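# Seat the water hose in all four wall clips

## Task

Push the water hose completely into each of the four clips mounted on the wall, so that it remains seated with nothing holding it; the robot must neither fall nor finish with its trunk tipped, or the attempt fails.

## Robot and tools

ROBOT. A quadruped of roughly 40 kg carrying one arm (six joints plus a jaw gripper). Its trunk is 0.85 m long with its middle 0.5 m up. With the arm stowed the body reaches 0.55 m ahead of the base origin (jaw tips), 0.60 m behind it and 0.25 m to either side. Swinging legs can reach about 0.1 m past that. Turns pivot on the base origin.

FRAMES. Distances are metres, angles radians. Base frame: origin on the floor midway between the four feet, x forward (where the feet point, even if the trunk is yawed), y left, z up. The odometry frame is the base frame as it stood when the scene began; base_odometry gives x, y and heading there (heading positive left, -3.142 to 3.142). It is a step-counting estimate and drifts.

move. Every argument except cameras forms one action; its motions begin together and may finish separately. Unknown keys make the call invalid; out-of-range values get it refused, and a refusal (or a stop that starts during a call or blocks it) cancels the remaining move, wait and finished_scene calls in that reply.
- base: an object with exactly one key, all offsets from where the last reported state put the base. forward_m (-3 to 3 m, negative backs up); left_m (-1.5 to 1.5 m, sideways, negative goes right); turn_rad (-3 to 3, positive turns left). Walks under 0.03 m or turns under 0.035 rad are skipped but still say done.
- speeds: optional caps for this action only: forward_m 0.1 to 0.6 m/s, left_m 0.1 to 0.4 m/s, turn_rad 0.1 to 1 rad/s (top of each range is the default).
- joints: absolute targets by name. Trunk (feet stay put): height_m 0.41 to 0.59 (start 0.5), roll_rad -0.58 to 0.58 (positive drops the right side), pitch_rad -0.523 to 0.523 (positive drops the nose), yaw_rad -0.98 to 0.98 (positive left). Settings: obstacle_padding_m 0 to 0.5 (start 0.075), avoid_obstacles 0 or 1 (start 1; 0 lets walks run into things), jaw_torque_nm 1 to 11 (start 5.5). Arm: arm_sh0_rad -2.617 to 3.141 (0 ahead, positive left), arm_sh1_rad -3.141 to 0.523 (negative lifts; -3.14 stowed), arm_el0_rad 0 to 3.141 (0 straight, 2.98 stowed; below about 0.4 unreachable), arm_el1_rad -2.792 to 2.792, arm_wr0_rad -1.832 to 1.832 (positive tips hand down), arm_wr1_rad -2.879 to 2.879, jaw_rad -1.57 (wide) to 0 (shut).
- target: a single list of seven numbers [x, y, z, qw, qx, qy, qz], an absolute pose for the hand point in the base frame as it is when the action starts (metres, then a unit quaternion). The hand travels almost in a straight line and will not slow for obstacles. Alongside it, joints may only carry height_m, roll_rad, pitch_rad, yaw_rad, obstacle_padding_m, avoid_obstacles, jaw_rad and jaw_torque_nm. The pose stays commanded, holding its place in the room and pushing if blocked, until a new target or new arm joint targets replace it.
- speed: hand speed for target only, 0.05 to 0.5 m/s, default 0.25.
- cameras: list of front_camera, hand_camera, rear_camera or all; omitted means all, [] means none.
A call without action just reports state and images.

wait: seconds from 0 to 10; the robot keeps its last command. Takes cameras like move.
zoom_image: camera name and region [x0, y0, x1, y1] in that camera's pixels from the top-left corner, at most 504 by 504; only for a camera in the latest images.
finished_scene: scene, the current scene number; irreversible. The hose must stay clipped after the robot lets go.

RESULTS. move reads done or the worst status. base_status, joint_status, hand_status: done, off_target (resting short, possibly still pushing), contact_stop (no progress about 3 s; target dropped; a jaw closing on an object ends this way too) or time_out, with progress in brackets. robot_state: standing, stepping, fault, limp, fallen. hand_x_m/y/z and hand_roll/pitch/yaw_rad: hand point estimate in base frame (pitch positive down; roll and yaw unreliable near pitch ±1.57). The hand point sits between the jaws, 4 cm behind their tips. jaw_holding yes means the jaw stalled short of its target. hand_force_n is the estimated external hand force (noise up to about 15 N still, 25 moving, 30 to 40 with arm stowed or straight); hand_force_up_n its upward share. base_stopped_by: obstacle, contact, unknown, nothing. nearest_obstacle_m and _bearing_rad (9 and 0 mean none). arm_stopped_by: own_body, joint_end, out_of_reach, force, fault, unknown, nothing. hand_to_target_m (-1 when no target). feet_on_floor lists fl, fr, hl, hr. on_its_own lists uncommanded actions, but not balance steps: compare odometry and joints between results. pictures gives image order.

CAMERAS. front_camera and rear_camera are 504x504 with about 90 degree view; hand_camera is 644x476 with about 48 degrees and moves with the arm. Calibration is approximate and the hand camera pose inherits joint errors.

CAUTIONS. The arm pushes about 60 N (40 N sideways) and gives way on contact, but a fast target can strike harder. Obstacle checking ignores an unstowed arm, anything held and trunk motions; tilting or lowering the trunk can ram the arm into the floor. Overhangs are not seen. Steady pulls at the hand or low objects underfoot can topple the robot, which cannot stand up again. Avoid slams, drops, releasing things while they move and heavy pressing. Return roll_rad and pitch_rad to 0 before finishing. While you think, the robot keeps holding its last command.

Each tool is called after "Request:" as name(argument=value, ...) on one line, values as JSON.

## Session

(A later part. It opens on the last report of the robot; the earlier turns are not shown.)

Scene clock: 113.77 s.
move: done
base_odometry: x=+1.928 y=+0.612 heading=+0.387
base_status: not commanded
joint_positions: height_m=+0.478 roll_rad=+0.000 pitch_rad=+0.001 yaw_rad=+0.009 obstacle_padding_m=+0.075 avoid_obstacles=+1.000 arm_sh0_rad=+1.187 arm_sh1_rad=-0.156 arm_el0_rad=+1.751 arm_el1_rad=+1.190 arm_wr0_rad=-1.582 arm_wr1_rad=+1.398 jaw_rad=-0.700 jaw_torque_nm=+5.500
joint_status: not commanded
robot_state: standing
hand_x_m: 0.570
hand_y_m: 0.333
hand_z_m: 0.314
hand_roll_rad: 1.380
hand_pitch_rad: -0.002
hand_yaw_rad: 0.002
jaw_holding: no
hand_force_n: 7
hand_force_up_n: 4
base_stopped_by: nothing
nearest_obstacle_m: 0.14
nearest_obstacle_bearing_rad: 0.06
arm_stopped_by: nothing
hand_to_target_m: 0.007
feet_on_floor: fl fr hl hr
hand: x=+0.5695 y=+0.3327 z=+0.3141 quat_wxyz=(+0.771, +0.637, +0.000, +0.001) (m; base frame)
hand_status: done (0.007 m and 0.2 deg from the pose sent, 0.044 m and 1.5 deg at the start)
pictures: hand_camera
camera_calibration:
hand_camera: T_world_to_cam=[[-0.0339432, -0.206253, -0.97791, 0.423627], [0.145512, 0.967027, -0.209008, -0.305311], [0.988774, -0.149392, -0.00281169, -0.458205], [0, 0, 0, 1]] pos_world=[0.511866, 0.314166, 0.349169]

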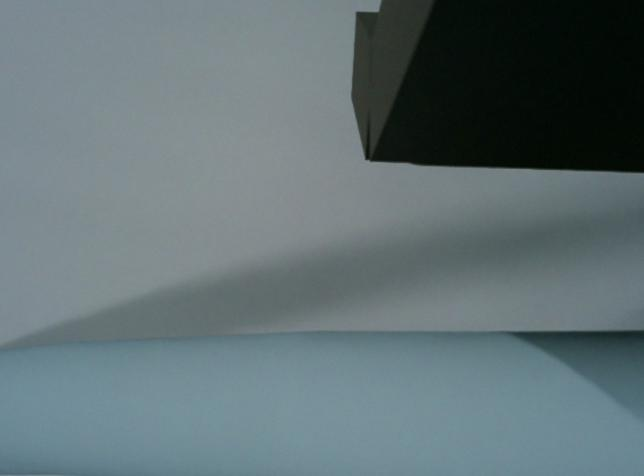

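Request:
move(target=[0.590, 0.335, 0.310, 0.7713, 0.6365, 0, 0], speed=0.12, cameras=["hand_camera"])

Request:
move(joints={"jaw_rad": 0}, cameras=["front_camera", "hand_camera"])

Scene clock: 114.67 s.
move: done
base_odometry: x=+1.928 y=+0.612 heading=+0.387
base_status: not commanded
joint_positions: height_m=+0.478 roll_rad=-0.001 pitch_rad=+0.002 yaw_rad=+0.010 obstacle_padding_m=+0.075 avoid_obstacles=+1.000 arm_sh0_rad=+1.147 arm_sh1_rad=-0.154 arm_el0_rad=+1.733 arm_el1_rad=+1.150 arm_wr0_rad=-1.578 arm_wr1_rad=+1.386 jaw_rad=-0.700 jaw_torque_nm=+5.500
joint_status: not commanded
robot_state: standing
hand_x_m: 0.585
hand_y_m: 0.334
hand_z_m: 0.314
hand_roll_rad: 1.382
hand_pitch_rad: -0.003
hand_yaw_rad: 0.002
jaw_holding: no
hand_force_n: 7
hand_force_up_n: 4
base_stopped_by: nothing
nearest_obstacle_m: 0.14
nearest_obstacle_bearing_rad: 0.06
arm_stopped_by: nothing
hand_to_target_m: 0.007
feet_on_floor: fl fr hl hr
hand: x=+0.5848 y=+0.3337 z=+0.3137 quat_wxyz=(+0.771, +0.637, -0.001, +0.002) (m; base frame)
hand_status: done (0.007 m and 0.2 deg from the pose sent, 0.021 m and 0.2 deg at the start)
pictures: hand_camera
camera_calibration:
hand_camera: T_world_to_cam=[[-0.0331922, -0.204563, -0.978291, 0.423155], [0.145765, 0.967373, -0.207226, -0.309439], [0.988762, -0.149479, -0.0022912, -0.473233], [0, 0, 0, 1]] pos_world=[0.527066, 0.315166, 0.348761]

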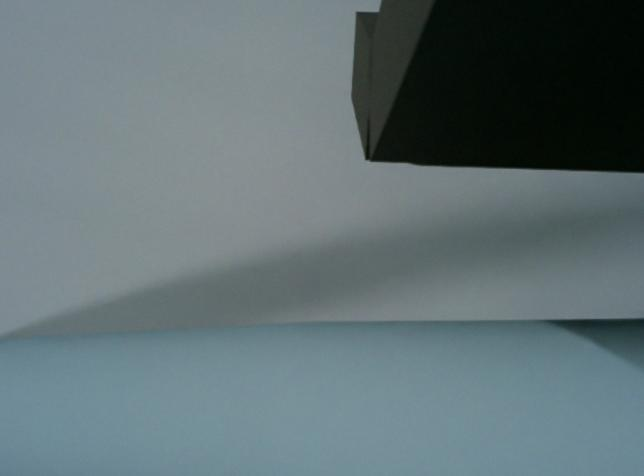

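Scene clock: 118.57 s.
move: contact_stop
base_odometry: x=+1.928 y=+0.612 heading=+0.387
base_status: not commanded
joint_positions: height_m=+0.478 roll_rad=+0.000 pitch_rad=+0.001 yaw_rad=+0.007 obstacle_padding_m=+0.075 avoid_obstacles=+1.000 arm_sh0_rad=+1.139 arm_sh1_rad=-0.148 arm_el0_rad=+1.724 arm_el1_rad=+1.148 arm_wr0_rad=-1.573 arm_wr1_rad=+1.382 jaw_rad=-0.257 jaw_torque_nm=+5.500
joint_status: jaw_rad contact_stop (moved +0.443 of +0.700)
robot_state: standing
hand_x_m: 0.588
hand_y_m: 0.331
hand_z_m: 0.312
hand_roll_rad: 1.382
hand_pitch_rad: 0.001
hand_yaw_rad: -0.008
jaw_holding: yes
hand_force_n: 7
hand_force_up_n: 2
base_stopped_by: nothing
nearest_obstacle_m: 0.14
nearest_obstacle_bearing_rad: 0.06
arm_stopped_by: nothing
hand_to_target_m: 0.005
feet_on_floor: fl fr hl hr
hand: x=+0.5876 y=+0.3308 z=+0.3119 quat_wxyz=(+0.771, +0.637, -0.002, -0.003) (m; base frame)
hand_status: not commanded
pictures: front_camera, hand_camera
camera_calibration:
front_camera: T_world_to_cam=[[0.0194917, -0.999731, 0.0125452, -0.053966], [-0.227618, -0.0166553, -0.973608, 0.579401], [0.973555, 0.0161217, -0.227881, -0.24272], [0, 0, 0, 1]] pos_world=[0.369235, -0.0403883, 0.509475]
hand_camera: T_world_to_cam=[[-0.0390372, -0.203848, -0.978224, 0.423942], [0.153643, 0.966104, -0.207454, -0.311561], [0.987355, -0.158396, -0.00639415, -0.471268], [0, 0, 0, 1]] pos_world=[0.529727, 0.312773, 0.347062]

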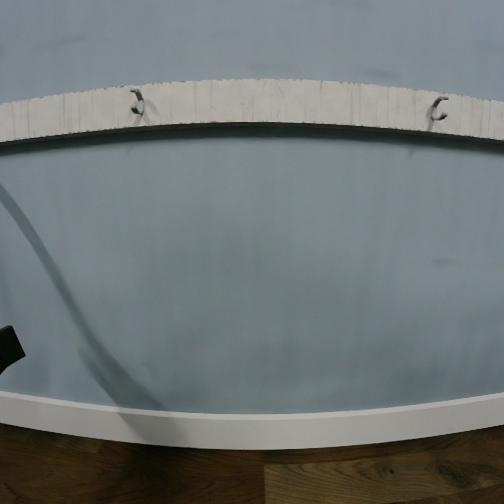

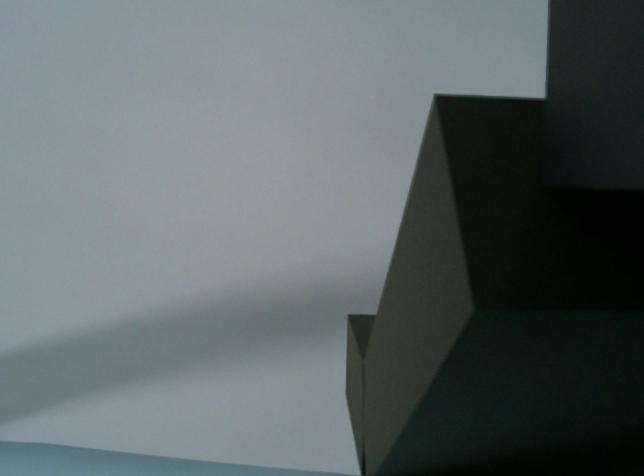

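Request:
move(target=[0.630, 0.105, 0.645, 0.9997, 0, 0, 0.025], speed=0.18, cameras=["front_camera", "hand_camera"])

Scene clock: 123.67 s.
move: off_target
base_odometry: x=+1.926 y=+0.615 heading=+0.387
base_status: not commanded
joint_positions: height_m=+0.477 roll_rad=+0.001 pitch_rad=+0.002 yaw_rad=+0.013 obstacle_padding_m=+0.075 avoid_obstacles=+1.000 arm_sh0_rad=+0.443 arm_sh1_rad=-1.470 arm_el0_rad=+2.704 arm_el1_rad=+0.381 arm_wr0_rad=-1.276 arm_wr1_rad=-0.117 jaw_rad=-0.256 jaw_torque_nm=+5.500
joint_status: not commanded
robot_state: standing
hand_x_m: 0.633
hand_y_m: 0.118
hand_z_m: 0.650
hand_roll_rad: 0.011
hand_pitch_rad: -0.019
hand_yaw_rad: 0.087
jaw_holding: yes
hand_force_n: 9
hand_force_up_n: -2
base_stopped_by: nothing
nearest_obstacle_m: 0.14
nearest_obstacle_bearing_rad: 0.06
arm_stopped_by: nothing
hand_to_target_m: 0.017
feet_on_floor: fl fr hl hr
hand: x=+0.6334 y=+0.1178 z=+0.6499 quat_wxyz=(+0.999, +0.006, -0.009, +0.043) (m; base frame)
hand_status: off_target (0.017 m and 2.5 deg from the pose sent, 0.405 m and 79.3 deg at the start)
pictures: front_camera, hand_camera
camera_calibration:
front_camera: T_world_to_cam=[[0.0248419, -0.999628, 0.011214, -0.0176753], [-0.228262, -0.016593, -0.973458, 0.579673], [0.973283, 0.0216228, -0.228589, -0.243274], [0, 0, 0, 1]] pos_world=[0.36953, -0.00278995, 0.508876]
hand_camera: T_world_to_cam=[[0.0543707, -0.998513, 0.00389962, 0.110887], [0.168361, 0.00531794, -0.985711, 0.565622], [0.984225, 0.0542503, 0.1684, -0.684528], [0, 0, 0, 1]] pos_world=[0.572471, 0.14485, 0.672382]

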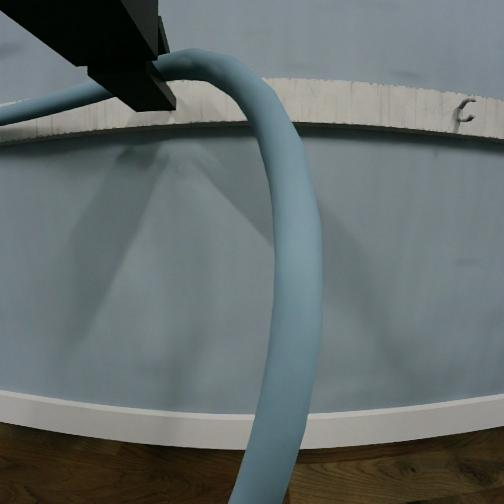

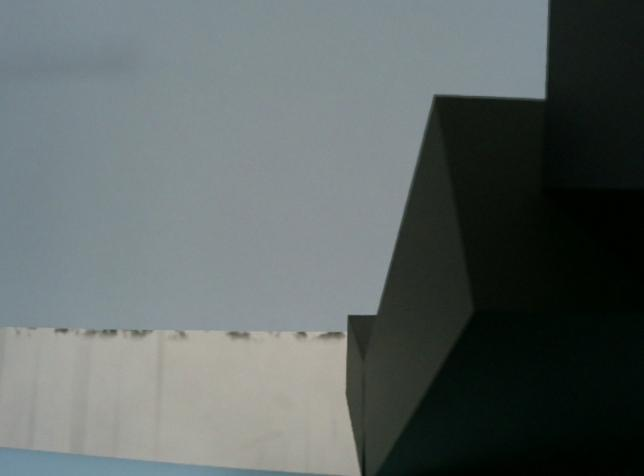

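Request:
move(target=[0.640, 0.072, 0.643, 1, 0, 0, -0.01], speed=0.12, cameras=["front_camera", "hand_camera"])

Scene clock: 127.40 s.
move: contact_stop
base_odometry: x=+1.927 y=+0.614 heading=+0.387
base_status: not commanded
joint_positions: height_m=+0.477 roll_rad=+0.001 pitch_rad=+0.004 yaw_rad=+0.015 obstacle_padding_m=+0.075 avoid_obstacles=+1.000 arm_sh0_rad=+0.442 arm_sh1_rad=-1.467 arm_el0_rad=+2.700 arm_el1_rad=+0.424 arm_wr0_rad=-1.266 arm_wr1_rad=-0.128 jaw_rad=-0.256 jaw_torque_nm=+5.500
joint_status: not commanded
robot_state: standing
hand_x_m: 0.637
hand_y_m: 0.113
hand_z_m: 0.646
hand_roll_rad: 0.013
hand_pitch_rad: -0.003
hand_yaw_rad: 0.049
jaw_holding: yes
hand_force_n: 23
hand_force_up_n: 0
base_stopped_by: nothing
nearest_obstacle_m: 0.14
nearest_obstacle_bearing_rad: 0.06
arm_stopped_by: unknown
hand_to_target_m: 0.041
feet_on_floor: fl fr hl hr
hand: x=+0.6370 y=+0.1133 z=+0.6458 quat_wxyz=(+1.000, +0.007, -0.001, +0.025) (m; base frame)
hand_status: contact_stop (0.041 m and 4.0 deg from the pose sent, 0.047 m and 6.2 deg at the start)
pictures: front_camera, hand_camera
camera_calibration:
front_camera: T_world_to_cam=[[0.0274527, -0.999555, 0.011705, -0.0169273], [-0.230111, -0.017714, -0.973003, 0.579695], [0.972777, 0.0240181, -0.230495, -0.244119], [0, 0, 0, 1]] pos_world=[0.371332, -0.000787696, 0.507975]
hand_camera: T_world_to_cam=[[0.0168914, -0.999854, 0.00253232, 0.131004], [0.152593, 0.00007485, -0.988289, 0.573224], [0.988145, 0.01708, 0.152572, -0.675181], [0, 0, 0, 1]] pos_world=[0.577494, 0.142474, 0.669193]

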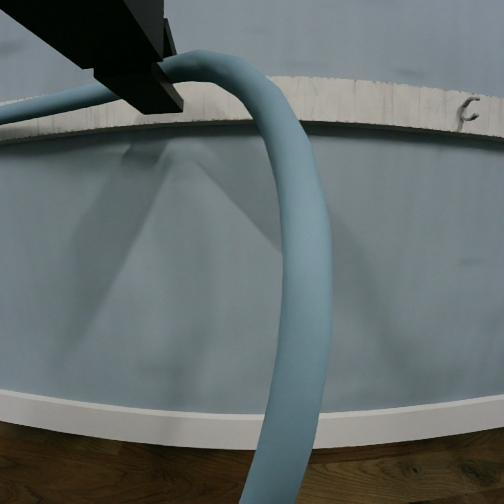

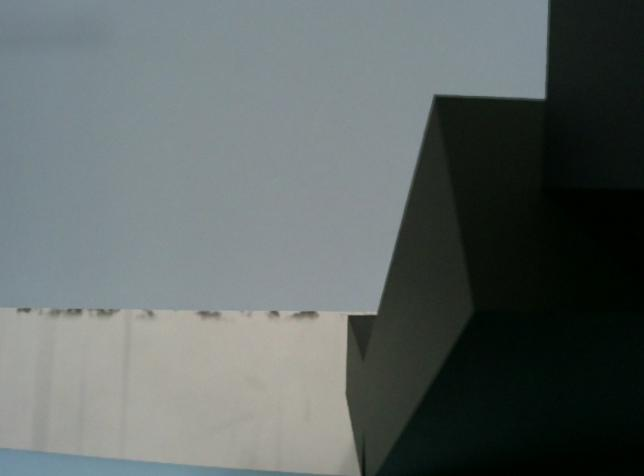

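Request:
move(target=[0.645, 0.050, 0.643, 0.9999, 0, 0, -0.015], speed=0.1, joints={"jaw_torque_nm": 1.5}, cameras=["front_camera", "hand_camera"])

Scene clock: 130.57 s.
move: contact_stop
base_odometry: x=+1.927 y=+0.614 heading=+0.387
base_status: not commanded
joint_positions: height_m=+0.477 roll_rad=+0.001 pitch_rad=+0.004 yaw_rad=+0.014 obstacle_padding_m=+0.075 avoid_obstacles=+1.000 arm_sh0_rad=+0.428 arm_sh1_rad=-1.462 arm_el0_rad=+2.692 arm_el1_rad=+0.415 arm_wr0_rad=-1.261 arm_wr1_rad=-0.132 jaw_rad=-0.260 jaw_torque_nm=+1.500
joint_status: all done
robot_state: standing
hand_x_m: 0.641
hand_y_m: 0.110
hand_z_m: 0.646
hand_roll_rad: 0.008
hand_pitch_rad: -0.002
hand_yaw_rad: 0.043
jaw_holding: yes
hand_force_n: 32
hand_force_up_n: 1
base_stopped_by: nothing
nearest_obstacle_m: 0.14
nearest_obstacle_bearing_rad: 0.06
arm_stopped_by: force
hand_to_target_m: 0.060
feet_on_floor: fl fr hl hr
hand: x=+0.6411 y=+0.1100 z=+0.6458 quat_wxyz=(+1.000, +0.004, -0.001, +0.021) (m; base frame)
hand_status: contact_stop (0.060 m and 4.2 deg from the pose sent, 0.064 m and 4.6 deg at the start)
pictures: front_camera, hand_camera
camera_calibration:
front_camera: T_world_to_cam=[[0.0263146, -0.999586, 0.0116488, -0.0165679], [-0.230332, -0.0174021, -0.972956, 0.579414], [0.972756, 0.0229198, -0.230695, -0.243885], [0, 0, 0, 1]] pos_world=[0.371134, -0.000888207, 0.507675]
hand_camera: T_world_to_cam=[[0.0104194, -0.999914, 0.00792677, 0.128322], [0.151663, -0.00625522, -0.988412, 0.573969], [0.988377, 0.0115009, 0.151585, -0.67816], [0, 0, 0, 1]] pos_world=[0.581891, 0.1397, 0.6691]

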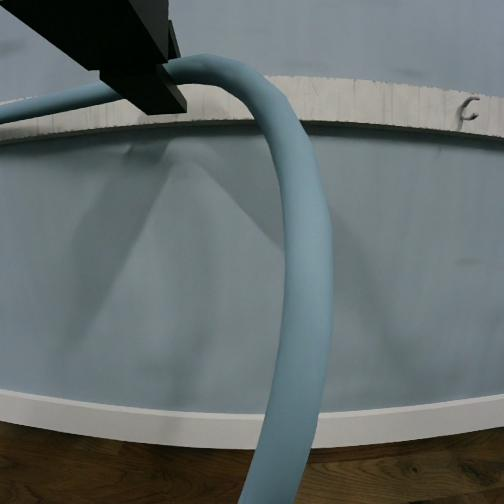

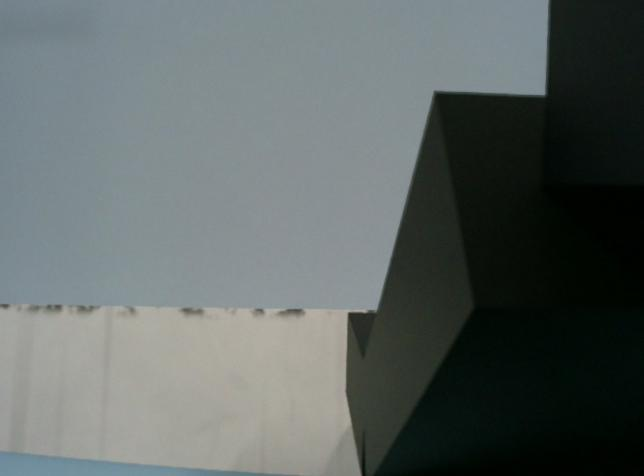

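Request:
move(target=[0.650, 0.072, 0.643, 1, 0, 0, -0.005], speed=0.1, joints={"jaw_rad": -0.31, "jaw_torque_nm": 5.5}, cameras=["front_camera", "hand_camera"])

Scene clock: 134.40 s.
move: contact_stop
base_odometry: x=+1.928 y=+0.614 heading=+0.386
base_status: not commanded
joint_positions: height_m=+0.478 roll_rad=+0.000 pitch_rad=+0.003 yaw_rad=+0.012 obstacle_padding_m=+0.075 avoid_obstacles=+1.000 arm_sh0_rad=+0.397 arm_sh1_rad=-1.442 arm_el0_rad=+2.685 arm_el1_rad=+0.385 arm_wr0_rad=-1.260 arm_wr1_rad=-0.128 jaw_rad=-0.332 jaw_torque_nm=+5.500
joint_status: all done
robot_state: standing
hand_x_m: 0.645
hand_y_m: 0.102
hand_z_m: 0.641
hand_roll_rad: -0.003
hand_pitch_rad: 0.007
hand_yaw_rad: 0.038
jaw_holding: no
hand_force_n: 17
hand_force_up_n: -1
base_stopped_by: nothing
nearest_obstacle_m: 0.14
nearest_obstacle_bearing_rad: 0.06
arm_stopped_by: unknown
hand_to_target_m: 0.030
feet_on_floor: fl fr hl hr
hand: x=+0.6451 y=+0.1018 z=+0.6413 quat_wxyz=(+1.000, -0.001, +0.003, +0.019) (m; base frame)
hand_status: contact_stop (0.030 m and 2.7 deg from the pose sent, 0.039 m and 3.1 deg at the start)
pictures: front_camera, hand_camera
camera_calibration:
front_camera: T_world_to_cam=[[0.0239628, -0.999638, 0.0122076, -0.0168637], [-0.229453, -0.0173846, -0.973164, 0.579727], [0.973025, 0.0205187, -0.229787, -0.243273], [0, 0, 0, 1]] pos_world=[0.370135, -0.00178761, 0.508475]
hand_camera: T_world_to_cam=[[0.00551973, -0.999808, 0.0188023, 0.116388], [0.143435, -0.0178166, -0.989499, 0.576106], [0.989644, 0.00815868, 0.143309, -0.676501], [0, 0, 0, 1]] pos_world=[0.586219, 0.132149, 0.664817]

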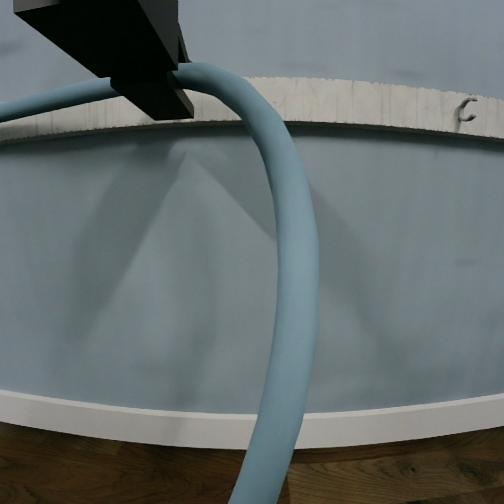

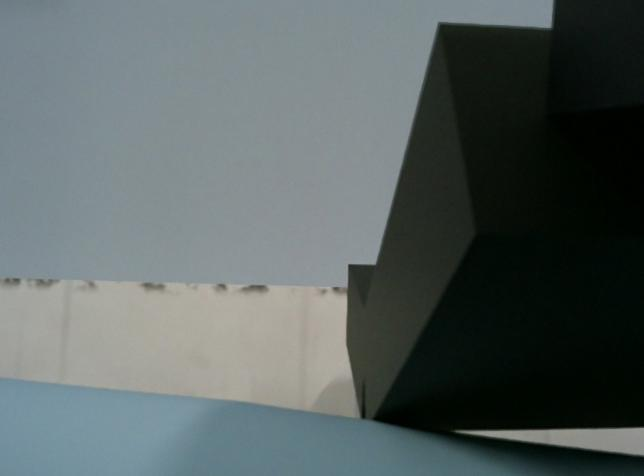

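Request:
move(target=[0.652, 0.060, 0.643, 1, 0, 0, -0.005], speed=0.1, joints={"jaw_rad": -0.42}, cameras=["front_camera", "hand_camera"])

Scene clock: 138.20 s.
move: contact_stop
base_odometry: x=+1.928 y=+0.614 heading=+0.386
base_status: not commanded
joint_positions: height_m=+0.477 roll_rad=+0.000 pitch_rad=+0.003 yaw_rad=+0.011 obstacle_padding_m=+0.075 avoid_obstacles=+1.000 arm_sh0_rad=+0.315 arm_sh1_rad=-1.435 arm_el0_rad=+2.685 arm_el1_rad=+0.307 arm_wr0_rad=-1.256 arm_wr1_rad=-0.106 jaw_rad=-0.420 jaw_torque_nm=+5.500
joint_status: all done
robot_state: standing
hand_x_m: 0.650
hand_y_m: 0.083
hand_z_m: 0.639
hand_roll_rad: -0.008
hand_pitch_rad: 0.009
hand_yaw_rad: 0.031
jaw_holding: no
hand_force_n: 14
hand_force_up_n: -3
base_stopped_by: nothing
nearest_obstacle_m: 0.14
nearest_obstacle_bearing_rad: 0.06
arm_stopped_by: unknown
hand_to_target_m: 0.024
feet_on_floor: fl fr hl hr
hand: x=+0.6504 y=+0.0831 z=+0.6389 quat_wxyz=(+1.000, -0.004, +0.005, +0.015) (m; base frame)
hand_status: contact_stop (0.024 m and 2.4 deg from the pose sent, 0.042 m and 2.8 deg at the start)
pictures: front_camera, hand_camera
camera_calibration:
front_camera: T_world_to_cam=[[0.0233445, -0.999647, 0.0126593, -0.0155218], [-0.229432, -0.0176818, -0.973164, 0.579156], [0.973045, 0.0198135, -0.229764, -0.241711], [0, 0, 0, 1]] pos_world=[0.368435, -0.000486657, 0.508274]
hand_camera: T_world_to_cam=[[-0.0014024, -0.999728, 0.0232742, 0.099456], [0.140933, -0.0232395, -0.989746, 0.574776], [0.990018, 0.00189208, 0.140927, -0.67947], [0, 0, 0, 1]] pos_world=[0.591822, 0.114072, 0.662323]

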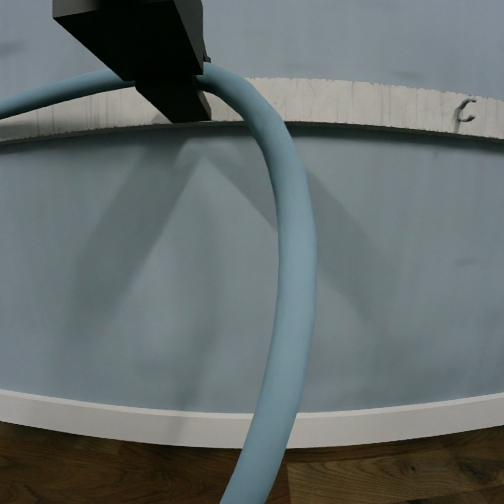

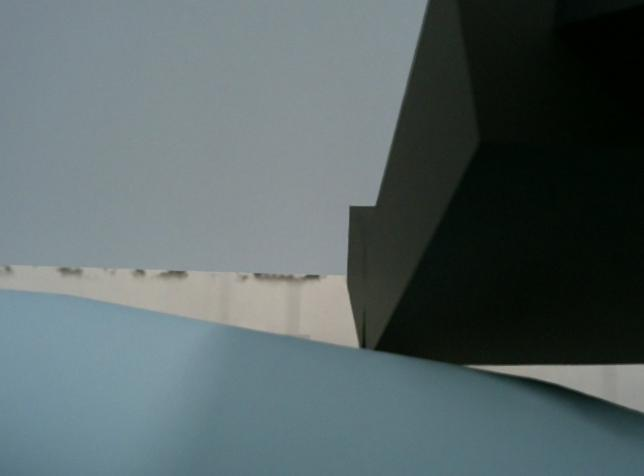

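Request:
move(joints={"jaw_rad": 0}, cameras=["front_camera", "hand_camera"])

Scene clock: 142.13 s.
move: contact_stop
base_odometry: x=+1.928 y=+0.613 heading=+0.386
base_status: not commanded
joint_positions: height_m=+0.478 roll_rad=+0.001 pitch_rad=+0.003 yaw_rad=+0.012 obstacle_padding_m=+0.075 avoid_obstacles=+1.000 arm_sh0_rad=+0.297 arm_sh1_rad=-1.435 arm_el0_rad=+2.685 arm_el1_rad=+0.295 arm_wr0_rad=-1.256 arm_wr1_rad=-0.088 jaw_rad=-0.158 jaw_torque_nm=+5.500
joint_status: jaw_rad contact_stop (moved +0.262 of +0.420)
robot_state: standing
hand_x_m: 0.652
hand_y_m: 0.078
hand_z_m: 0.640
hand_roll_rad: 0.007
hand_pitch_rad: 0.008
hand_yaw_rad: 0.024
jaw_holding: yes
hand_force_n: 10
hand_force_up_n: -2
base_stopped_by: nothing
nearest_obstacle_m: 0.14
nearest_obstacle_bearing_rad: 0.06
arm_stopped_by: nothing
hand_to_target_m: 0.018
feet_on_floor: fl fr hl hr
hand: x=+0.6519 y=+0.0778 z=+0.6397 quat_wxyz=(+1.000, +0.004, +0.004, +0.012) (m; base frame)
hand_status: not commanded
pictures: front_camera, hand_camera
camera_calibration:
front_camera: T_world_to_cam=[[0.0238686, -0.999645, 0.01183, -0.0149026], [-0.228972, -0.0169852, -0.973285, 0.579468], [0.97314, 0.0205222, -0.229296, -0.241995], [0, 0, 0, 1]] pos_world=[0.368533, -0.0000886442, 0.508675]
hand_camera: T_world_to_cam=[[-0.00861854, -0.999928, 0.00838564, 0.108359], [0.141905, -0.0095241, -0.989834, 0.573576], [0.989843, -0.00734097, 0.141977, -0.680885], [0, 0, 0, 1]] pos_world=[0.59351, 0.108816, 0.663507]

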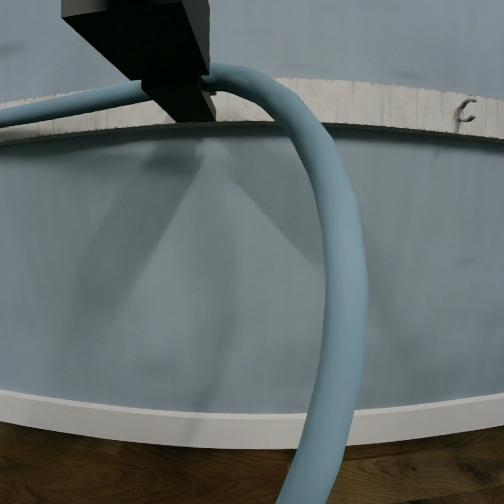

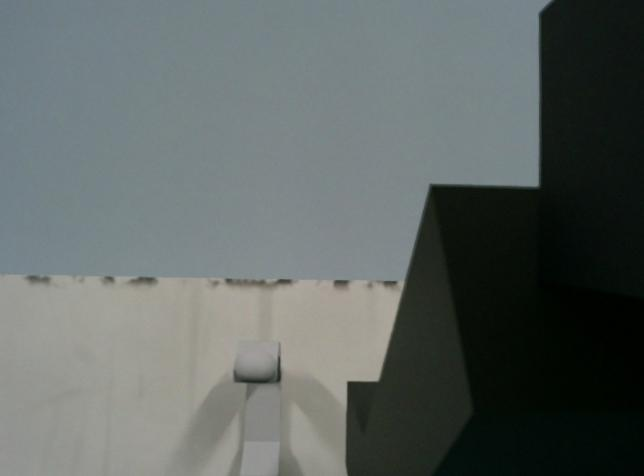

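Request:
zoom_image(camera="front_camera", region=[0, 0, 300, 200])

Scaled by 1.680.

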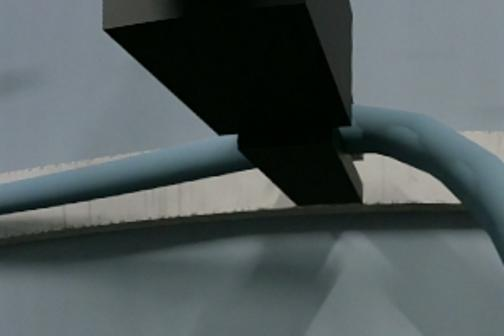

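Request:
move(target=[0.620, 0.320, 0.300, 0.7713, 0.6365, 0, 0], speed=0.25, cameras=["front_camera", "hand_camera"])

Scene clock: 148.20 s.
move: done
base_odometry: x=+1.930 y=+0.611 heading=+0.386
base_status: not commanded
joint_positions: height_m=+0.478 roll_rad=-0.001 pitch_rad=+0.002 yaw_rad=+0.008 obstacle_padding_m=+0.075 avoid_obstacles=+1.000 arm_sh0_rad=+1.039 arm_sh1_rad=-0.119 arm_el0_rad=+1.693 arm_el1_rad=+1.049 arm_wr0_rad=-1.574 arm_wr1_rad=+1.375 jaw_rad=-0.155 jaw_torque_nm=+5.500
joint_status: not commanded
robot_state: standing
hand_x_m: 0.620
hand_y_m: 0.316
hand_z_m: 0.301
hand_roll_rad: 1.376
hand_pitch_rad: 0.000
hand_yaw_rad: -0.007
jaw_holding: yes
hand_force_n: 5
hand_force_up_n: 2
base_stopped_by: nothing
nearest_obstacle_m: 0.14
nearest_obstacle_bearing_rad: 0.06
arm_stopped_by: nothing
hand_to_target_m: 0.007
feet_on_floor: fl fr hl hr
hand: x=+0.6200 y=+0.3161 z=+0.3014 quat_wxyz=(+0.772, +0.635, -0.002, -0.003) (m; base frame)
hand_status: done (0.007 m and 0.5 deg from the pose sent, 0.418 m and 78.7 deg at the start)
pictures: front_camera, hand_camera
camera_calibration:
front_camera: T_world_to_cam=[[0.0202325, -0.999704, 0.0134906, -0.0523223], [-0.228374, -0.0177577, -0.973411, 0.578083], [0.973363, 0.0166136, -0.228666, -0.2381], [0, 0, 0, 1]] pos_world=[0.364836, -0.0380856, 0.508973]
hand_camera: T_world_to_cam=[[-0.0379752, -0.20972, -0.977024, 0.412788], [0.153461, 0.964907, -0.213084, -0.30251], [0.987425, -0.158027, -0.00445876, -0.506195], [0, 0, 0, 1]] pos_world=[0.561929, 0.298472, 0.336587]

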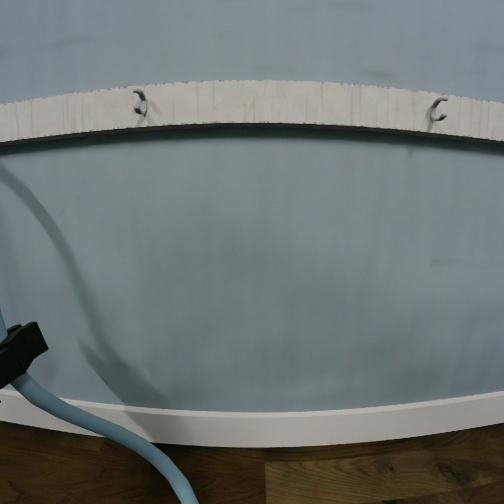

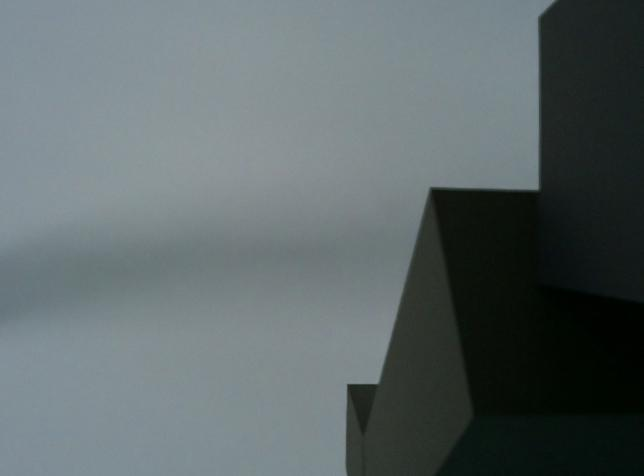

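Request:
move(joints={"jaw_rad": -0.7}, cameras=["front_camera", "hand_camera"])

Scene clock: 149.57 s.
move: done
base_odometry: x=+1.930 y=+0.611 heading=+0.386
base_status: not commanded
joint_positions: height_m=+0.478 roll_rad=+0.000 pitch_rad=+0.001 yaw_rad=+0.010 obstacle_padding_m=+0.075 avoid_obstacles=+1.000 arm_sh0_rad=+1.046 arm_sh1_rad=-0.117 arm_el0_rad=+1.686 arm_el1_rad=+1.053 arm_wr0_rad=-1.571 arm_wr1_rad=+1.375 jaw_rad=-0.699 jaw_torque_nm=+5.500
joint_status: all done
robot_state: standing
hand_x_m: 0.618
hand_y_m: 0.321
hand_z_m: 0.302
hand_roll_rad: 1.381
hand_pitch_rad: 0.000
hand_yaw_rad: -0.002
jaw_holding: no
hand_force_n: 4
hand_force_up_n: 3
base_stopped_by: nothing
nearest_obstacle_m: 0.14
nearest_obstacle_bearing_rad: 0.06
arm_stopped_by: nothing
hand_to_target_m: 0.003
feet_on_floor: fl fr hl hr
hand: x=+0.6178 y=+0.3211 z=+0.3022 quat_wxyz=(+0.771, +0.637, -0.001, -0.001) (m; base frame)
hand_status: not commanded
pictures: front_camera, hand_camera
camera_calibration:
front_camera: T_world_to_cam=[[0.0220363, -0.999679, 0.0124827, -0.0517704], [-0.227369, -0.0171698, -0.973657, 0.578318], [0.973559, 0.0186176, -0.227674, -0.2383], [0, 0, 0, 1]] pos_world=[0.364631, -0.0373877, 0.509475]
hand_camera: T_world_to_cam=[[-0.0371536, -0.204908, -0.978076, 0.412773], [0.148913, 0.966688, -0.208179, -0.306131], [0.988152, -0.153383, -0.00540244, -0.504908], [0, 0, 0, 1]] pos_world=[0.559849, 0.303069, 0.337265]

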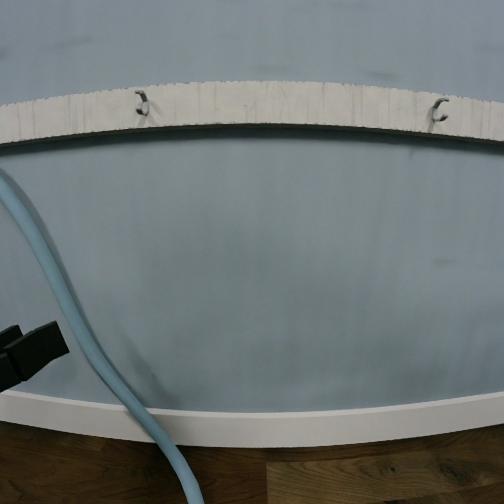

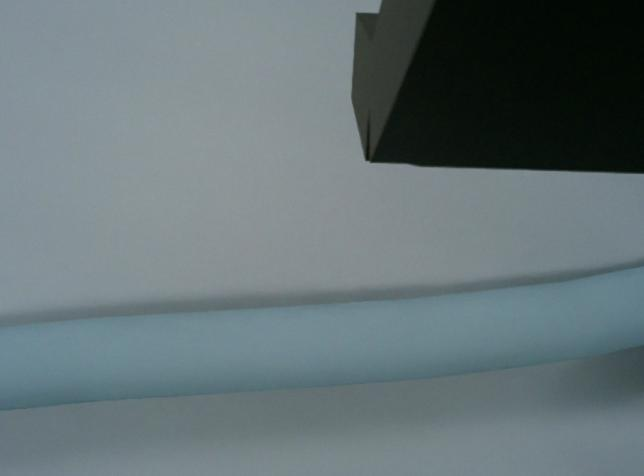

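Request:
move(target=[0.690, 0.308, 0.253, 0.7930, 0.6092, 0, 0], speed=0.15, cameras=["hand_camera"])

Scene clock: 151.60 s.
move: done
base_odometry: x=+1.929 y=+0.611 heading=+0.386
base_status: not commanded
joint_positions: height_m=+0.477 roll_rad=-0.001 pitch_rad=+0.002 yaw_rad=+0.009 obstacle_padding_m=+0.075 avoid_obstacles=+1.000 arm_sh0_rad=+0.878 arm_sh1_rad=+0.029 arm_el0_rad=+1.476 arm_el1_rad=+0.885 arm_wr0_rad=-1.527 arm_wr1_rad=+1.255 jaw_rad=-0.700 jaw_torque_nm=+5.500
joint_status: not commanded
robot_state: standing
hand_x_m: 0.685
hand_y_m: 0.305
hand_z_m: 0.256
hand_roll_rad: 1.308
hand_pitch_rad: 0.003
hand_yaw_rad: -0.002
jaw_holding: no
hand_force_n: 8
hand_force_up_n: 4
base_stopped_by: nothing
nearest_obstacle_m: 0.14
nearest_obstacle_bearing_rad: 0.06
arm_stopped_by: nothing
hand_to_target_m: 0.007
feet_on_floor: fl fr hl hr
hand: x=+0.6850 y=+0.3051 z=+0.2564 quat_wxyz=(+0.794, +0.608, +0.001, -0.002) (m; base frame)
hand_status: done (0.007 m and 0.2 deg from the pose sent, 0.088 m and 4.1 deg at the start)
pictures: hand_camera
camera_calibration:
hand_camera: T_world_to_cam=[[-0.0403711, -0.275444, -0.960469, 0.386354], [0.147457, 0.949085, -0.278377, -0.286051], [0.988244, -0.152866, 0.00230043, -0.575944], [0, 0, 0, 1]] pos_world=[0.626951, 0.289863, 0.292776]

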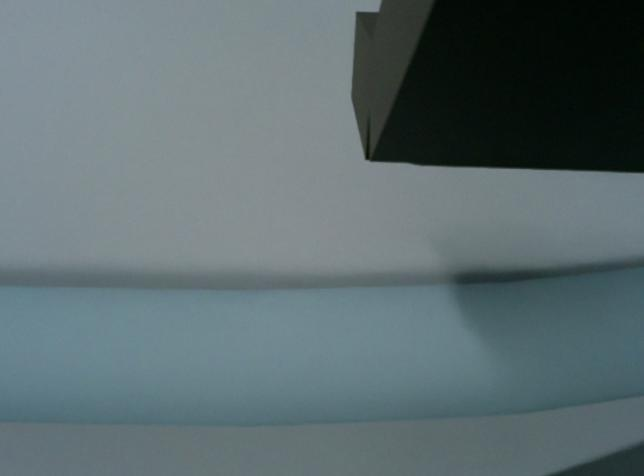

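Request:
move(target=[0.712, 0.297, 0.253, 0.7930, 0.6092, 0, 0], speed=0.1, cameras=["hand_camera"])

Scene clock: 152.93 s.
move: done
base_odometry: x=+1.929 y=+0.611 heading=+0.386
base_status: not commanded
joint_positions: height_m=+0.477 roll_rad=-0.001 pitch_rad=+0.002 yaw_rad=+0.009 obstacle_padding_m=+0.075 avoid_obstacles=+1.000 arm_sh0_rad=+0.823 arm_sh1_rad=+0.036 arm_el0_rad=+1.456 arm_el1_rad=+0.824 arm_wr0_rad=-1.513 arm_wr1_rad=+1.246 jaw_rad=-0.700 jaw_torque_nm=+5.500
joint_status: not commanded
robot_state: standing
hand_x_m: 0.704
hand_y_m: 0.297
hand_z_m: 0.256
hand_roll_rad: 1.307
hand_pitch_rad: 0.005
hand_yaw_rad: 0.006
jaw_holding: no
hand_force_n: 10
hand_force_up_n: 4
base_stopped_by: nothing
nearest_obstacle_m: 0.14
nearest_obstacle_bearing_rad: 0.06
arm_stopped_by: nothing
hand_to_target_m: 0.009
feet_on_floor: fl fr hl hr
hand: x=+0.7041 y=+0.2971 z=+0.2556 quat_wxyz=(+0.794, +0.608, +0.004, +0.001) (m; base frame)
hand_status: done (0.009 m and 0.5 deg from the pose sent, 0.028 m and 0.2 deg at the start)
pictures: hand_camera
camera_calibration:
hand_camera: T_world_to_cam=[[-0.0401901, -0.276752, -0.960101, 0.384227], [0.139699, 0.949883, -0.279654, -0.276078], [0.989378, -0.145365, 0.000486161, -0.598632], [0, 0, 0, 1]] pos_world=[0.646283, 0.281558, 0.291982]

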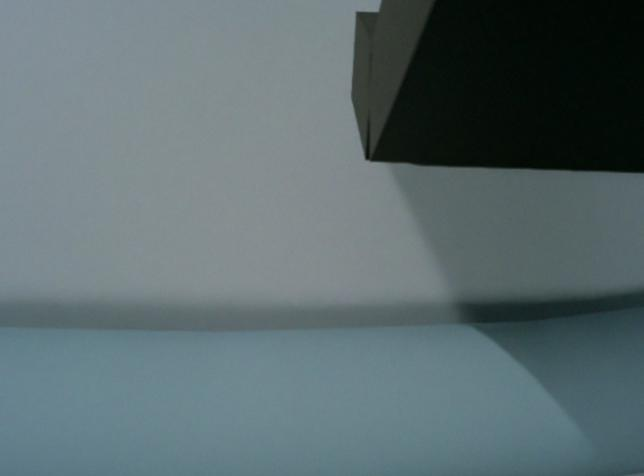

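Request:
move(target=[0.724, 0.297, 0.253, 0.7930, 0.6092, 0, 0], speed=0.1, cameras=["hand_camera"])

Request:
move(joints={"jaw_rad": 0}, cameras=["front_camera", "hand_camera"])

Scene clock: 154.43 s.
move: off_target
base_odometry: x=+1.929 y=+0.611 heading=+0.386
base_status: not commanded
joint_positions: height_m=+0.477 roll_rad=-0.001 pitch_rad=+0.002 yaw_rad=+0.008 obstacle_padding_m=+0.075 avoid_obstacles=+1.000 arm_sh0_rad=+0.820 arm_sh1_rad=+0.037 arm_el0_rad=+1.455 arm_el1_rad=+0.814 arm_wr0_rad=-1.511 arm_wr1_rad=+1.241 jaw_rad=-0.700 jaw_torque_nm=+5.500
joint_status: not commanded
robot_state: standing
hand_x_m: 0.705
hand_y_m: 0.297
hand_z_m: 0.255
hand_roll_rad: 1.302
hand_pitch_rad: 0.006
hand_yaw_rad: 0.011
jaw_holding: no
hand_force_n: 16
hand_force_up_n: 4
base_stopped_by: nothing
nearest_obstacle_m: 0.14
nearest_obstacle_bearing_rad: 0.06
arm_stopped_by: nothing
hand_to_target_m: 0.019
feet_on_floor: fl fr hl hr
hand: x=+0.7046 y=+0.2967 z=+0.2551 quat_wxyz=(+0.796, +0.606, +0.006, +0.003) (m; base frame)
hand_status: off_target (0.019 m and 0.9 deg from the pose sent, 0.020 m and 0.5 deg at the start)
pictures: hand_camera
camera_calibration:
hand_camera: T_world_to_cam=[[-0.0395087, -0.281919, -0.958625, 0.384328], [0.13419, 0.949186, -0.284673, -0.270556], [0.990168, -0.139885, 0.000329577, -0.601228], [0, 0, 0, 1]] pos_world=[0.646807, 0.281054, 0.291604]

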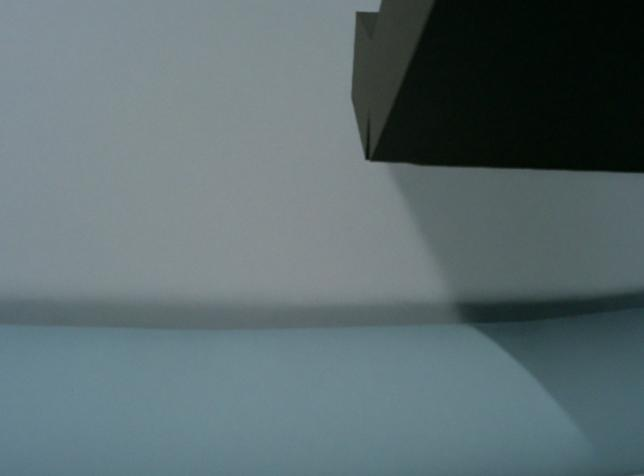

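Scene clock: 158.33 s.
move: contact_stop
base_odometry: x=+1.929 y=+0.611 heading=+0.386
base_status: not commanded
joint_positions: height_m=+0.477 roll_rad=-0.001 pitch_rad=+0.001 yaw_rad=+0.008 obstacle_padding_m=+0.075 avoid_obstacles=+1.000 arm_sh0_rad=+0.818 arm_sh1_rad=+0.043 arm_el0_rad=+1.468 arm_el1_rad=+0.834 arm_wr0_rad=-1.520 arm_wr1_rad=+1.239 jaw_rad=-0.235 jaw_torque_nm=+5.500
joint_status: jaw_rad contact_stop (moved +0.465 of +0.700)
robot_state: standing
hand_x_m: 0.700
hand_y_m: 0.286
hand_z_m: 0.251
hand_roll_rad: 1.287
hand_pitch_rad: 0.010
hand_yaw_rad: -0.011
jaw_holding: yes
hand_force_n: 17
hand_force_up_n: 3
base_stopped_by: nothing
nearest_obstacle_m: 0.14
nearest_obstacle_bearing_rad: 0.06
arm_stopped_by: nothing
hand_to_target_m: 0.026
feet_on_floor: fl fr hl hr
hand: x=+0.6999 y=+0.2865 z=+0.2508 quat_wxyz=(+0.800, +0.600, +0.001, -0.008) (m; base frame)
hand_status: not commanded
pictures: front_camera, hand_camera
camera_calibration:
front_camera: T_world_to_cam=[[0.0204789, -0.999701, 0.0133576, -0.047005], [-0.226767, -0.0176567, -0.973789, 0.575526], [0.973734, 0.016913, -0.227061, -0.227227], [0, 0, 0, 1]] pos_world=[0.352732, -0.032986, 0.509474]
hand_camera: T_world_to_cam=[[-0.049975, -0.295137, -0.954147, 0.387135], [0.154241, 0.941599, -0.299334, -0.269634], [0.986769, -0.162128, -0.00153422, -0.588868], [0, 0, 0, 1]] pos_world=[0.642012, 0.272673, 0.28777]

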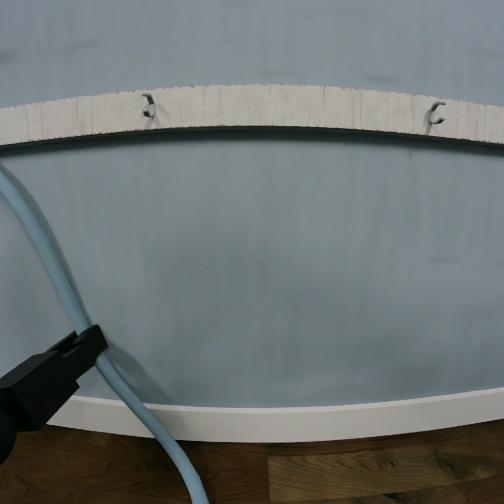

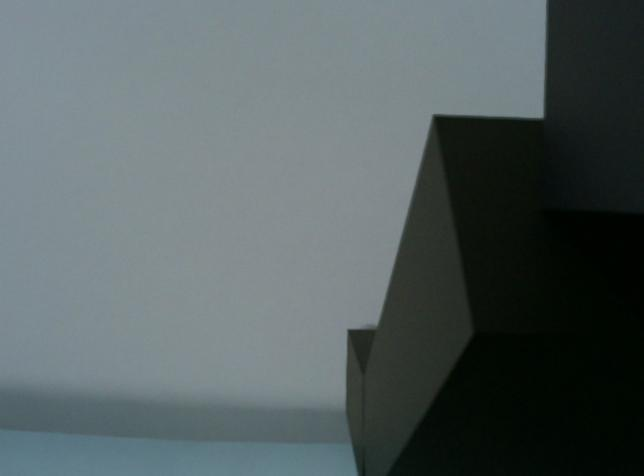

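Request:
move(target=[0.640, 0.085, 0.643, 1, 0, 0, 0], speed=0.2, cameras=["front_camera", "hand_camera"])

Scene clock: 165.97 s.
move: contact_stop
base_odometry: x=+1.929 y=+0.614 heading=+0.386
base_status: not commanded
joint_positions: height_m=+0.477 roll_rad=+0.000 pitch_rad=+0.002 yaw_rad=+0.013 obstacle_padding_m=+0.075 avoid_obstacles=+1.000 arm_sh0_rad=+0.333 arm_sh1_rad=-1.508 arm_el0_rad=+2.724 arm_el1_rad=+0.391 arm_wr0_rad=-1.305 arm_wr1_rad=-0.104 jaw_rad=-0.235 jaw_torque_nm=+5.500
joint_status: not commanded
robot_state: standing
hand_x_m: 0.638
hand_y_m: 0.071
hand_z_m: 0.663
hand_roll_rad: 0.032
hand_pitch_rad: -0.063
hand_yaw_rad: -0.036
jaw_holding: yes
hand_force_n: 13
hand_force_up_n: 11
base_stopped_by: nothing
nearest_obstacle_m: 0.14
nearest_obstacle_bearing_rad: 0.06
arm_stopped_by: unknown
hand_to_target_m: 0.023
feet_on_floor: fl fr hl hr
hand: x=+0.6381 y=+0.0708 z=+0.6628 quat_wxyz=(+0.999, +0.015, -0.032, -0.018) (m; base frame)
hand_status: contact_stop (0.023 m and 4.5 deg from the pose sent, 0.445 m and 73.7 deg at the start)
pictures: front_camera, hand_camera
camera_calibration:
front_camera: T_world_to_cam=[[0.0247577, -0.999608, 0.0130747, -0.0155882], [-0.228506, -0.0183909, -0.973369, 0.579348], [0.973228, 0.0211107, -0.228872, -0.243582], [0, 0, 0, 1]] pos_world=[0.369831, 0.00021483, 0.508374]
hand_camera: T_world_to_cam=[[-0.0674647, -0.997557, -0.0181477, 0.155942], [0.211982, 0.00344228, -0.977267, 0.544485], [0.974942, -0.069778, 0.211232, -0.702457], [0, 0, 0, 1]] pos_world=[0.579954, 0.10467, 0.683318]

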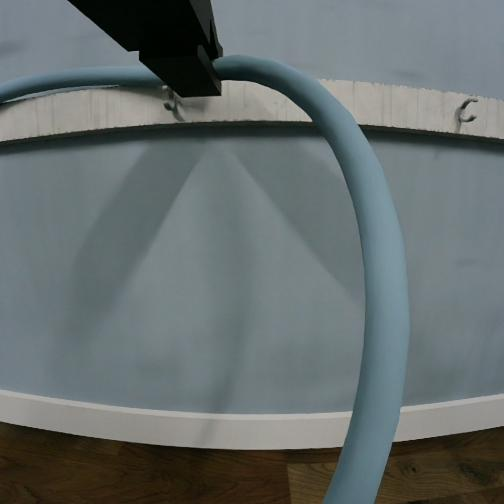

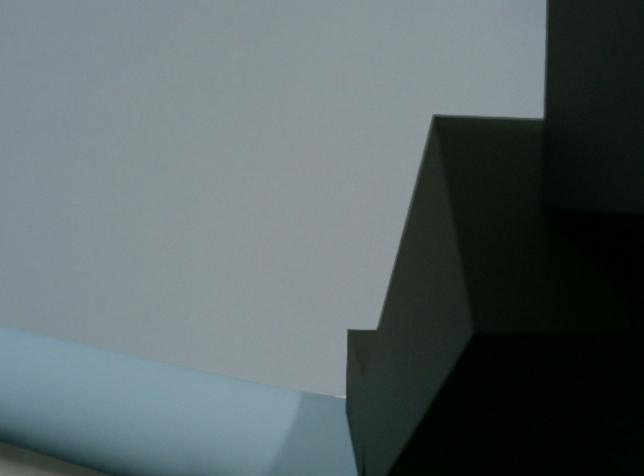

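Request:
move(target=[0.650, 0.098, 0.622, 0.9992, -0.0007, 0.03, 0.025], speed=0.12, cameras=["front_camera", "hand_camera"])

Scene clock: 168.40 s.
move: contact_stop
base_odometry: x=+1.929 y=+0.614 heading=+0.385
base_status: not commanded
joint_positions: height_m=+0.477 roll_rad=+0.002 pitch_rad=+0.001 yaw_rad=+0.006 obstacle_padding_m=+0.075 avoid_obstacles=+1.000 arm_sh0_rad=+0.322 arm_sh1_rad=-1.551 arm_el0_rad=+2.728 arm_el1_rad=+0.345 arm_wr0_rad=-1.211 arm_wr1_rad=-0.087 jaw_rad=-0.238 jaw_torque_nm=+5.500
joint_status: not commanded
robot_state: standing
hand_x_m: 0.638
hand_y_m: 0.070
hand_z_m: 0.663
hand_roll_rad: 0.048
hand_pitch_rad: -0.014
hand_yaw_rad: 0.000
jaw_holding: yes
hand_force_n: 26
hand_force_up_n: 21
base_stopped_by: nothing
nearest_obstacle_m: 0.14
nearest_obstacle_bearing_rad: 0.06
arm_stopped_by: unknown
hand_to_target_m: 0.051
feet_on_floor: fl fr hl hr
hand: x=+0.6384 y=+0.0703 z=+0.6626 quat_wxyz=(+1.000, +0.024, -0.007, +0.000) (m; base frame)
hand_status: contact_stop (0.051 m and 5.8 deg from the pose sent, 0.050 m and 8.8 deg at the start)
pictures: front_camera, hand_camera
camera_calibration:
front_camera: T_world_to_cam=[[0.0180189, -0.999777, 0.0110336, -0.0159613], [-0.227483, -0.0148454, -0.973669, 0.579268], [0.973615, 0.0150345, -0.2277, -0.243808], [0, 0, 0, 1]] pos_world=[0.369436, -0.00369274, 0.508677]
hand_camera: T_world_to_cam=[[-0.0315982, -0.998966, -0.0327024, 0.142247], [0.162786, 0.0271383, -0.986288, 0.579811], [0.986155, -0.0364884, 0.16176, -0.679597], [0, 0, 0, 1]] pos_world=[0.580298, 0.101567, 0.686444]

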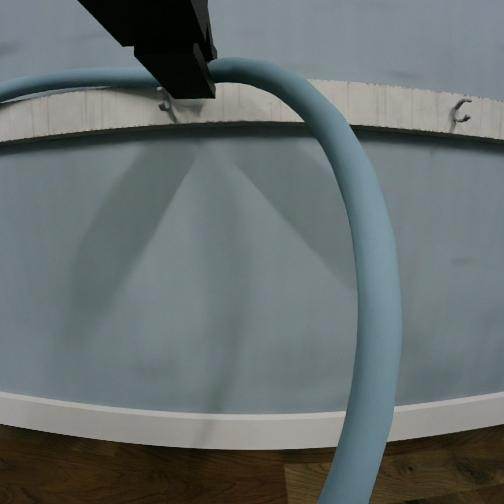

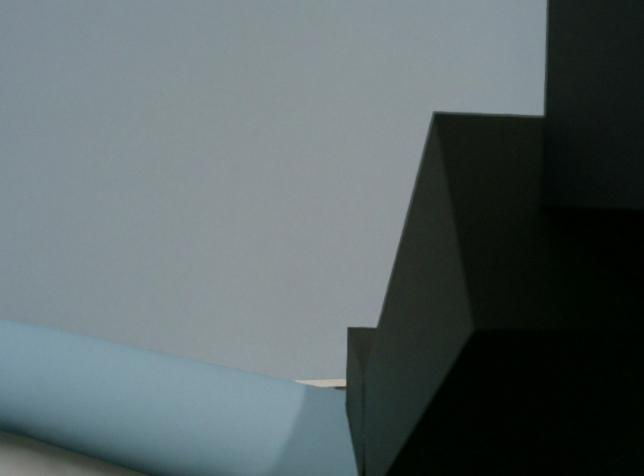

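Request:
move(target=[0.595, 0.090, 0.650, 0.9992, -0.0007, 0.03, 0.025], speed=0.15, cameras=[])

Request:
move(target=[0.605, 0.093, 0.626, 0.9992, -0.0007, 0.03, 0.025], speed=0.15, cameras=["front_camera", "hand_camera"])

Scene clock: 172.97 s.
move: contact_stop
base_odometry: x=+1.930 y=+0.614 heading=+0.385
base_status: not commanded
joint_positions: height_m=+0.477 roll_rad=-0.001 pitch_rad=+0.001 yaw_rad=+0.013 obstacle_padding_m=+0.075 avoid_obstacles=+1.000 arm_sh0_rad=+0.384 arm_sh1_rad=-1.684 arm_el0_rad=+2.851 arm_el1_rad=+0.444 arm_wr0_rad=-1.146 arm_wr1_rad=-0.149 jaw_rad=-0.234 jaw_torque_nm=+5.500
joint_status: not commanded
robot_state: standing
hand_x_m: 0.599
hand_y_m: 0.072
hand_z_m: 0.650
hand_roll_rad: 0.024
hand_pitch_rad: 0.055
hand_yaw_rad: -0.011
jaw_holding: yes
hand_force_n: 8
hand_force_up_n: -1
base_stopped_by: nothing
nearest_obstacle_m: 0.14
nearest_obstacle_bearing_rad: 0.06
arm_stopped_by: unknown
hand_to_target_m: 0.018
feet_on_floor: fl fr hl hr
hand: x=+0.5993 y=+0.0724 z=+0.6500 quat_wxyz=(+1.000, +0.012, +0.027, -0.006) (m; base frame)
hand_status: contact_stop (0.018 m and 3.8 deg from the pose sent, 0.049 m and 5.8 deg at the start)
pictures: none
No camera images: "cameras" was empty.

not run: a stop came earlier in this reply.

Request:
move(target=[0.605, 0.095, 0.632, 0.9995, 0, 0.005, 0.03], speed=0.15, cameras=["front_camera", "hand_camera"])

Scene clock: 176.80 s.
move: contact_stop
base_odometry: x=+1.930 y=+0.614 heading=+0.385
base_status: not commanded
joint_positions: height_m=+0.477 roll_rad=-0.001 pitch_rad=+0.004 yaw_rad=+0.012 obstacle_padding_m=+0.075 avoid_obstacles=+1.000 arm_sh0_rad=+0.384 arm_sh1_rad=-1.548 arm_el0_rad=+2.845 arm_el1_rad=+0.401 arm_wr0_rad=-1.307 arm_wr1_rad=-0.097 jaw_rad=-0.234 jaw_torque_nm=+5.500
joint_status: not commanded
robot_state: standing
hand_x_m: 0.600
hand_y_m: 0.073
hand_z_m: 0.632
hand_roll_rad: 0.010
hand_pitch_rad: 0.013
hand_yaw_rad: 0.004
jaw_holding: yes
hand_force_n: 12
hand_force_up_n: 2
base_stopped_by: nothing
nearest_obstacle_m: 0.14
nearest_obstacle_bearing_rad: 0.06
arm_stopped_by: unknown
hand_to_target_m: 0.022
feet_on_floor: fl fr hl hr
hand: x=+0.6004 y=+0.0733 z=+0.6323 quat_wxyz=(+1.000, +0.005, +0.006, +0.002) (m; base frame)
hand_status: contact_stop (0.022 m and 3.3 deg from the pose sent, 0.029 m and 5.0 deg at the start)
pictures: front_camera, hand_camera
camera_calibration:
front_camera: T_world_to_cam=[[0.0237126, -0.999624, 0.0138008, -0.0155937], [-0.229596, -0.018881, -0.973103, 0.580737], [0.972997, 0.0199062, -0.229957, -0.248131], [0, 0, 0, 1]] pos_world=[0.375135, 0.000316414, 0.508273]
hand_camera: T_world_to_cam=[[-0.0285104, -0.999577, 0.00582646, 0.116821], [0.136837, -0.00967675, -0.990546, 0.577156], [0.990183, -0.0274436, 0.137055, -0.624484], [0, 0, 0, 1]] pos_world=[0.542708, 0.105219, 0.656607]

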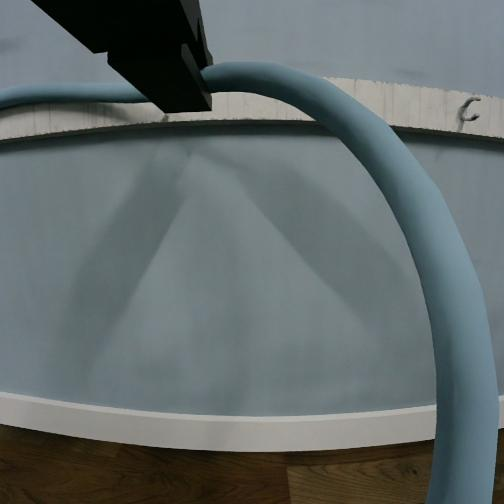

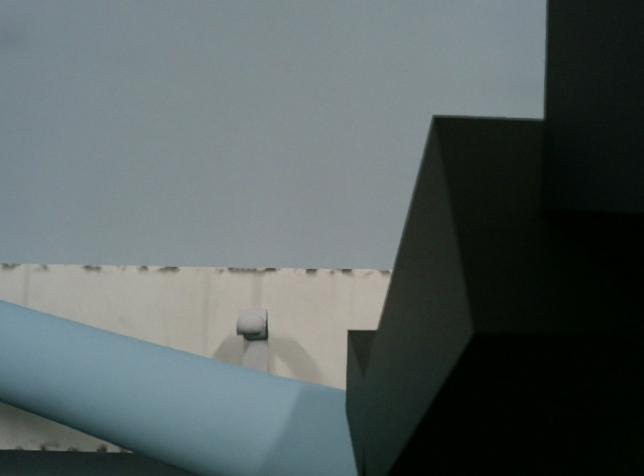

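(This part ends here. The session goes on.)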